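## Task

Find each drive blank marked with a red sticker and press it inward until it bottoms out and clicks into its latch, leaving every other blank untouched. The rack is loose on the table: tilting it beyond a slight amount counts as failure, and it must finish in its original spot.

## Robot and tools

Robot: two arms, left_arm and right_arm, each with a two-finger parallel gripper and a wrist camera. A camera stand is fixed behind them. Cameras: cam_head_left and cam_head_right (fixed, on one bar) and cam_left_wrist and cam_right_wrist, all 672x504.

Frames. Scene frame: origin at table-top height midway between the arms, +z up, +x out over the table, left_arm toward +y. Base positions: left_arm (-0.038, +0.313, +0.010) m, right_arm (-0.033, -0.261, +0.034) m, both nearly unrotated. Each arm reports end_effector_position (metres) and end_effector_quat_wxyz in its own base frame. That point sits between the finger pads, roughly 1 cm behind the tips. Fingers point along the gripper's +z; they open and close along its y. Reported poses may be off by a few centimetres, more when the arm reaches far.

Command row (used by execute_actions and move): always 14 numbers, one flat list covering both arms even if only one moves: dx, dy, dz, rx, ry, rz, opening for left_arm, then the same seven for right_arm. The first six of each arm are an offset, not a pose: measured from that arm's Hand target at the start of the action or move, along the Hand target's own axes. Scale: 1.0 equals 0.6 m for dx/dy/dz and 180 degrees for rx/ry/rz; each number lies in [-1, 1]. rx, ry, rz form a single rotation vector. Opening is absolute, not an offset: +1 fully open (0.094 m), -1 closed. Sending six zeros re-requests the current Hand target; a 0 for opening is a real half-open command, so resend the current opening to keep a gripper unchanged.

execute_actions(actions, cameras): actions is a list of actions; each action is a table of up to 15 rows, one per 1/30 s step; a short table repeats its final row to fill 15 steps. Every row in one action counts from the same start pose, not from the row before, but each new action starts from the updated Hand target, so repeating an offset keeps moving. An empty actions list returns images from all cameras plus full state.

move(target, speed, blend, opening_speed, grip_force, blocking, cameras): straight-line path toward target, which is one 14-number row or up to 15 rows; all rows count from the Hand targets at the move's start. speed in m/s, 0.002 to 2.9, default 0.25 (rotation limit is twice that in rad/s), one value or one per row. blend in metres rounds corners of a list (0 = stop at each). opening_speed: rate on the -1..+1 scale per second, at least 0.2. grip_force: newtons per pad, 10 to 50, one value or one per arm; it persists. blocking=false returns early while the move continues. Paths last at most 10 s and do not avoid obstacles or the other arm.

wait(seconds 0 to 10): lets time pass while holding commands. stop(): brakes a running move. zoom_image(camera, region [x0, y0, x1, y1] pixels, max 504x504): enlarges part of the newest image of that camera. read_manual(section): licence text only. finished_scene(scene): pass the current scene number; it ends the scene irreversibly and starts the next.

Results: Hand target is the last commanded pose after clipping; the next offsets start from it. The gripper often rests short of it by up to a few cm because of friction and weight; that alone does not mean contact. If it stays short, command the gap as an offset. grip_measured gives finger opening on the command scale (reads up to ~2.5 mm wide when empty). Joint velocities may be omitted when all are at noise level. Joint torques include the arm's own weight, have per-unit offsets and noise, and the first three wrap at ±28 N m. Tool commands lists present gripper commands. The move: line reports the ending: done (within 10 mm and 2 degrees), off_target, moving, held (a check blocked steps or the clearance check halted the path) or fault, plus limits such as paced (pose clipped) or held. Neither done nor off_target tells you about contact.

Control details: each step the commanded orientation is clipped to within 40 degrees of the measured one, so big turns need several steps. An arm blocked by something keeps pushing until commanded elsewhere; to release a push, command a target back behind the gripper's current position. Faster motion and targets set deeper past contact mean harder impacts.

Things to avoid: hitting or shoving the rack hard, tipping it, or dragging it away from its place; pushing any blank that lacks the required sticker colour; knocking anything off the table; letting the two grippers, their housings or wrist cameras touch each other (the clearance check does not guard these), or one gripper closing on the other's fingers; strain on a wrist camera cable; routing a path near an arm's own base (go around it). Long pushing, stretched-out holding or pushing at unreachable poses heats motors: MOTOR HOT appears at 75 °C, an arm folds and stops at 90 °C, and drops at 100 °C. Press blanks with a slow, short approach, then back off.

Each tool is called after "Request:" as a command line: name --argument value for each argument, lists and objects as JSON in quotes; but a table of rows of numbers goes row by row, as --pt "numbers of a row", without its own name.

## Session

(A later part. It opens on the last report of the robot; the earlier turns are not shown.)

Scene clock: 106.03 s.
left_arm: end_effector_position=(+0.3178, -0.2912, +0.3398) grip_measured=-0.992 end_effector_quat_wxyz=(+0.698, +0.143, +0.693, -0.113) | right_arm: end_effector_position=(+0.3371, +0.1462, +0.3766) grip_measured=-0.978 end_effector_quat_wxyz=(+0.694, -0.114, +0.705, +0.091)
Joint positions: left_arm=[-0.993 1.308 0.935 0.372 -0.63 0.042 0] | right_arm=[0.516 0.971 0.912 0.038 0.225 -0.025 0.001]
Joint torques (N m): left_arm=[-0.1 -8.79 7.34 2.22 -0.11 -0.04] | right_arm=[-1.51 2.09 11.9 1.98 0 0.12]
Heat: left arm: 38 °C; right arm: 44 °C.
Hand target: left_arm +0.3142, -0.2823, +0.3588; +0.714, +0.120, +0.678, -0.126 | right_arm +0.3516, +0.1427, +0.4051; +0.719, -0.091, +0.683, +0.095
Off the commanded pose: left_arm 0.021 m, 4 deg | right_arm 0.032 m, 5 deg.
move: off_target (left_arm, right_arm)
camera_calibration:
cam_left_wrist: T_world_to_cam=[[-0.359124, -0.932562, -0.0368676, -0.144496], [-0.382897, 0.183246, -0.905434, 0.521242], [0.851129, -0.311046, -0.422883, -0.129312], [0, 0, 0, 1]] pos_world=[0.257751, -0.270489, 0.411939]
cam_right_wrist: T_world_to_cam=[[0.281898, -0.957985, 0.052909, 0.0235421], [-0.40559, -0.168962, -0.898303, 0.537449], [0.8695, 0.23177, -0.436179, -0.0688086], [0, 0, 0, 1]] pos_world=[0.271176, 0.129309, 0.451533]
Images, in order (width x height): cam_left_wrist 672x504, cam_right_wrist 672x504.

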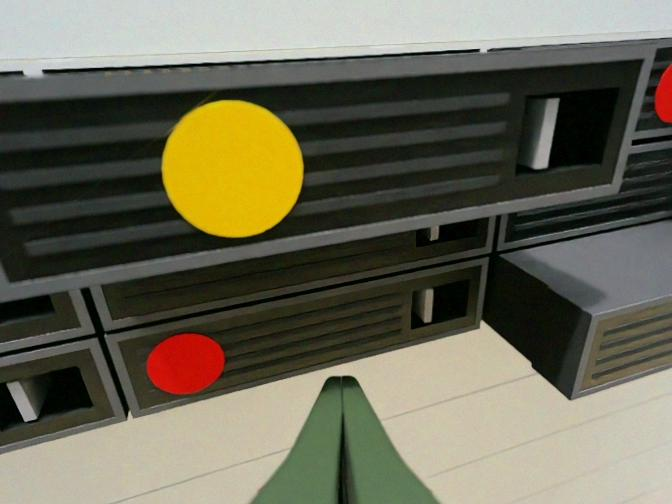

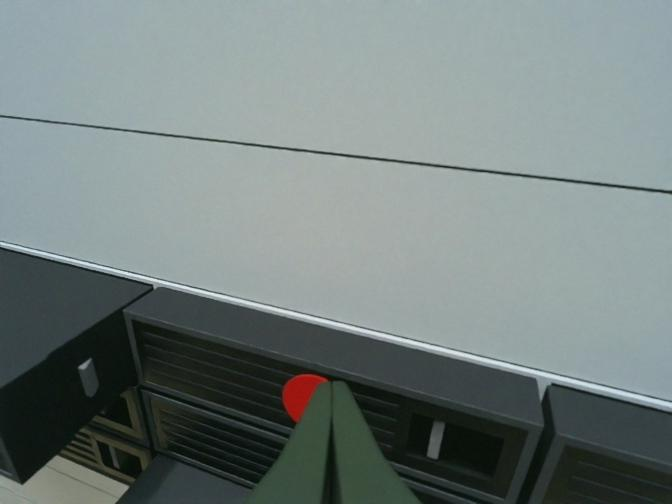

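Request:
zoom_image --camera "cam_left_wrist" --region '[40, 260, 240, 440]'

Request:
zoom_image --camera "cam_left_wrist" --region '[380, 190, 580, 370]'

Request:
zoom_image --camera "cam_right_wrist" --region '[440, 330, 672, 504]'

Scaled by 2.520.

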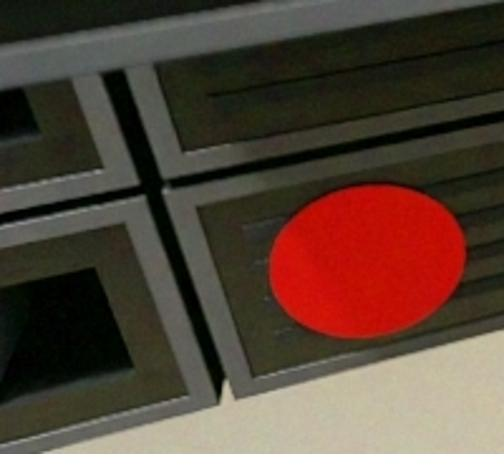

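Scaled by 2.520.

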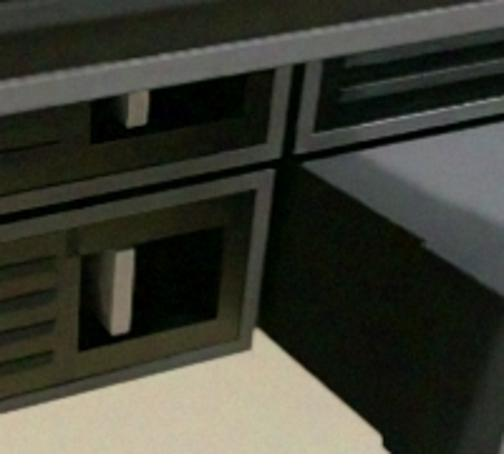

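Scaled by 2.172.

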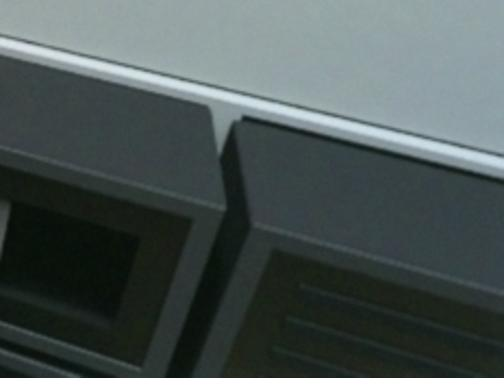

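Request:
move --target '[0,0,0,0,0,0,-1, 0.0004,-0.00276,0.00786,0,0,0,-1]' --speed 0.03 --cameras '["cam_right_wrist"]'

Scene clock: 114.83 s.
left_arm: end_effector_position=(+0.3178, -0.2912, +0.3398) grip_measured=-0.992 end_effector_quat_wxyz=(+0.698, +0.143, +0.693, -0.113) | right_arm: end_effector_position=(+0.3373, +0.1457, +0.3771) grip_measured=-0.978 end_effector_quat_wxyz=(+0.694, -0.116, +0.705, +0.094)
Joint positions: left_arm=[-0.993 1.308 0.935 0.372 -0.63 0.042 0] | right_arm=[0.507 0.97 0.912 0.038 0.208 -0.024 0.001]
Joint torques (N m): left_arm=[-0.2 -8.79 7.06 2.23 -0.07 -0.05] | right_arm=[-1.83 3.45 12.37 2.05 0.04 0.1]
Heat: left arm: 38 °C; right arm: 45 °C.
Hand target: left_arm +0.3142, -0.2824, +0.3588; +0.714, +0.120, +0.678, -0.126 | right_arm +0.3566, +0.1423, +0.4051; +0.719, -0.091, +0.683, +0.095
Off the commanded pose: left_arm 0.021 m, 4 deg | right_arm 0.034 m, 5 deg.
move: off_target (left_arm, right_arm)
camera_calibration:
cam_right_wrist: T_world_to_cam=[[0.288748, -0.956002, 0.0518159, 0.0208875], [-0.403471, -0.170587, -0.89895, 0.537597], [0.868237, 0.238663, -0.434976, -0.0695721], [0, 0, 0, 1]] pos_world=[0.271279, 0.12828, 0.451929]
Images, in order (width x height): cam_right_wrist 672x504.

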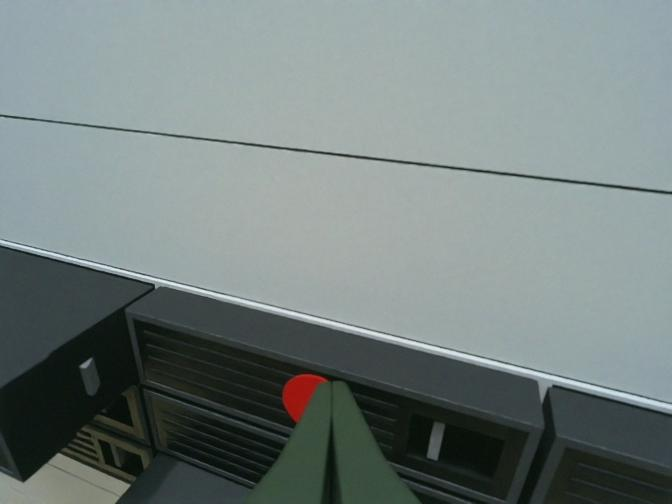

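Request:
move --target '[0,0,0,0,0,0,-1, -0.00732,0.02757,-0.07843,0,0,0,-1]' --speed 0.06 --cameras '["cam_right_wrist","cam_left_wrist","cam_head_left","cam_head_right"]'

Request:
zoom_image --camera "cam_right_wrist" --region '[440, 300, 672, 474]'

Request:
zoom_image --camera "cam_right_wrist" --region '[80, 230, 340, 464]'

Scene clock: 118.60 s.
left_arm: end_effector_position=(+0.3178, -0.2912, +0.3398) grip_measured=-0.992 end_effector_quat_wxyz=(+0.698, +0.143, +0.693, -0.113) | right_arm: end_effector_position=(+0.3111, +0.1489, +0.4006) grip_measured=-0.978 end_effector_quat_wxyz=(+0.717, -0.094, +0.684, +0.094)
Joint positions: left_arm=[-0.993 1.308 0.935 0.372 -0.63 0.042 0] | right_arm=[0.629 0.901 0.914 0.037 0.361 -0.024 0.001]
Joint torques (N m): left_arm=[-0.18 -8.83 7.16 2.25 -0.11 -0.03] | right_arm=[0.58 -1.66 8.49 1.07 0.05 0.04]
Heat: left arm: 38 °C; right arm: 46 °C.
Hand target: left_arm +0.3142, -0.2824, +0.3588; +0.714, +0.120, +0.678, -0.126 | right_arm +0.3067, +0.1460, +0.4071; +0.719, -0.091, +0.683, +0.095
Off the commanded pose: left_arm 0.021 m, 4 deg | right_arm 0.008 m, 0 deg.
move: off_target (left_arm)
camera_calibration:
cam_left_wrist: T_world_to_cam=[[-0.359124, -0.932562, -0.0368676, -0.144496], [-0.382897, 0.183246, -0.905434, 0.521242], [0.851129, -0.311046, -0.422883, -0.129312], [0, 0, 0, 1]] pos_world=[0.257751, -0.270489, 0.411939]
cam_right_wrist: T_world_to_cam=[[0.257268, -0.965886, 0.029639, 0.0504482], [-0.35515, -0.123032, -0.926678, 0.537707], [0.898711, 0.227878, -0.374687, -0.0694034], [0, 0, 0, 1]] pos_world=[0.240362, 0.130698, 0.470782]

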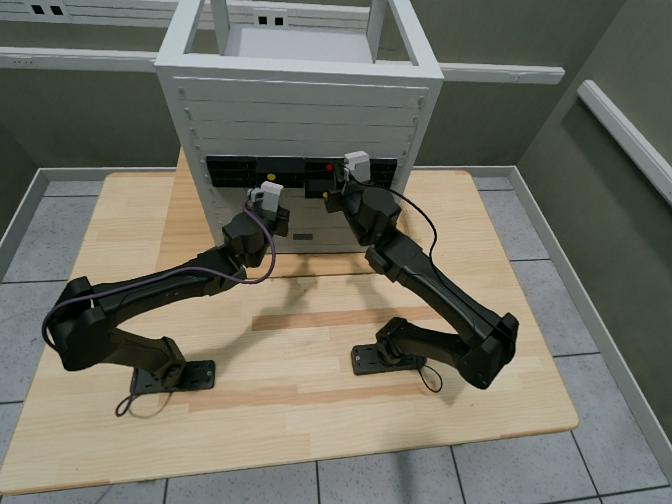

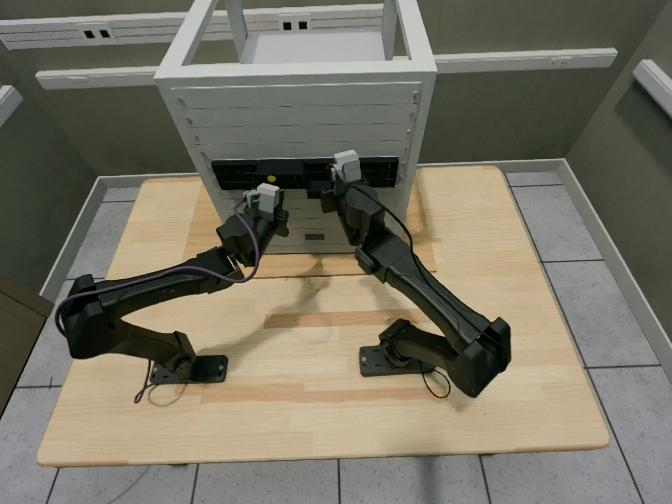

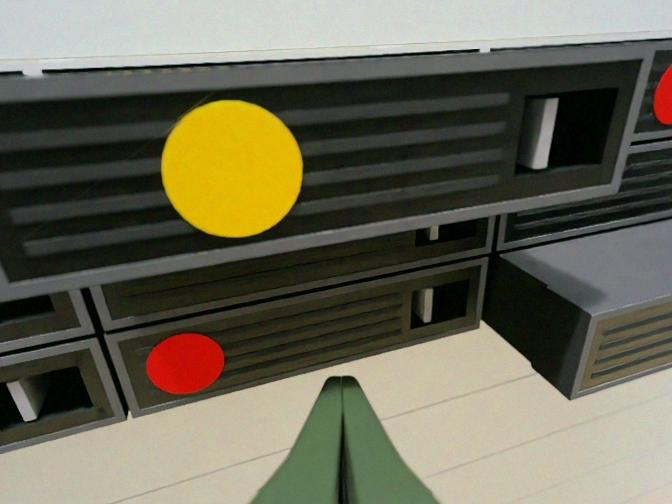

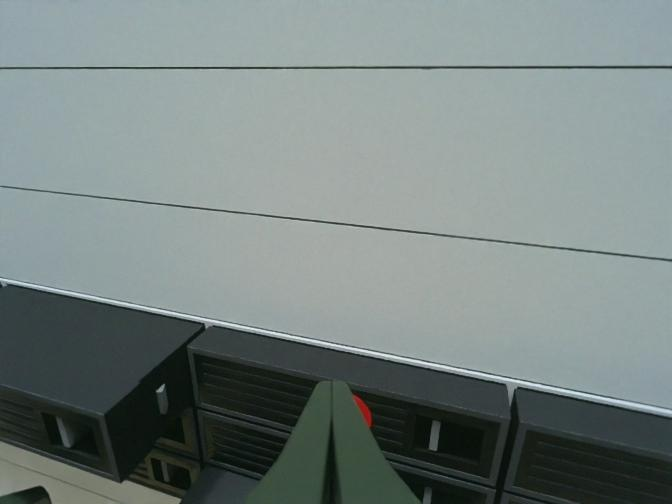

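Scaled by 2.172.

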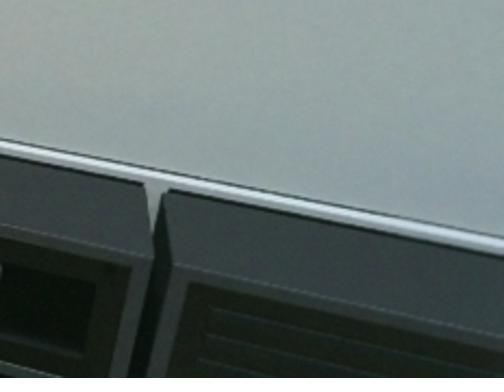

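Scaled by 1.938.

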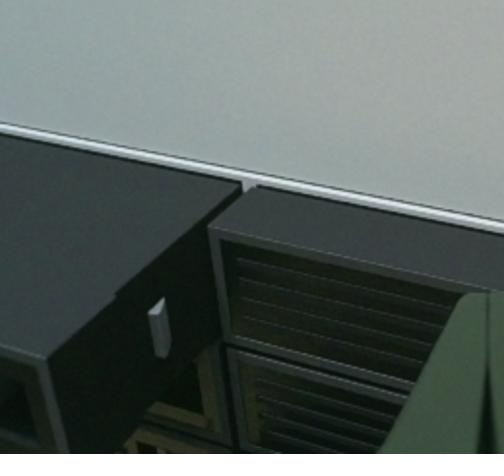

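Request:
zoom_image --camera "cam_head_left" --region '[195, 140, 415, 220]'

Request:
zoom_image --camera "cam_head_right" --region '[195, 140, 415, 220]'

Scaled by 2.291.

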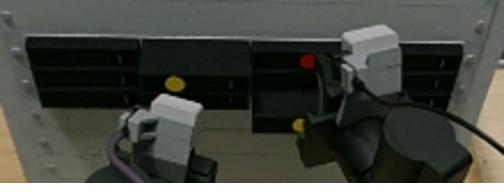

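Scaled by 2.291.

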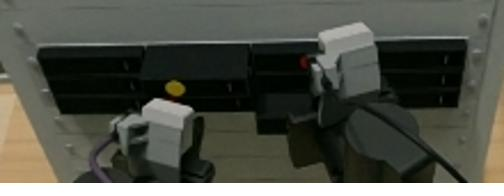

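Request:
finished_scene --scene 2

The scene is finished: the task was done.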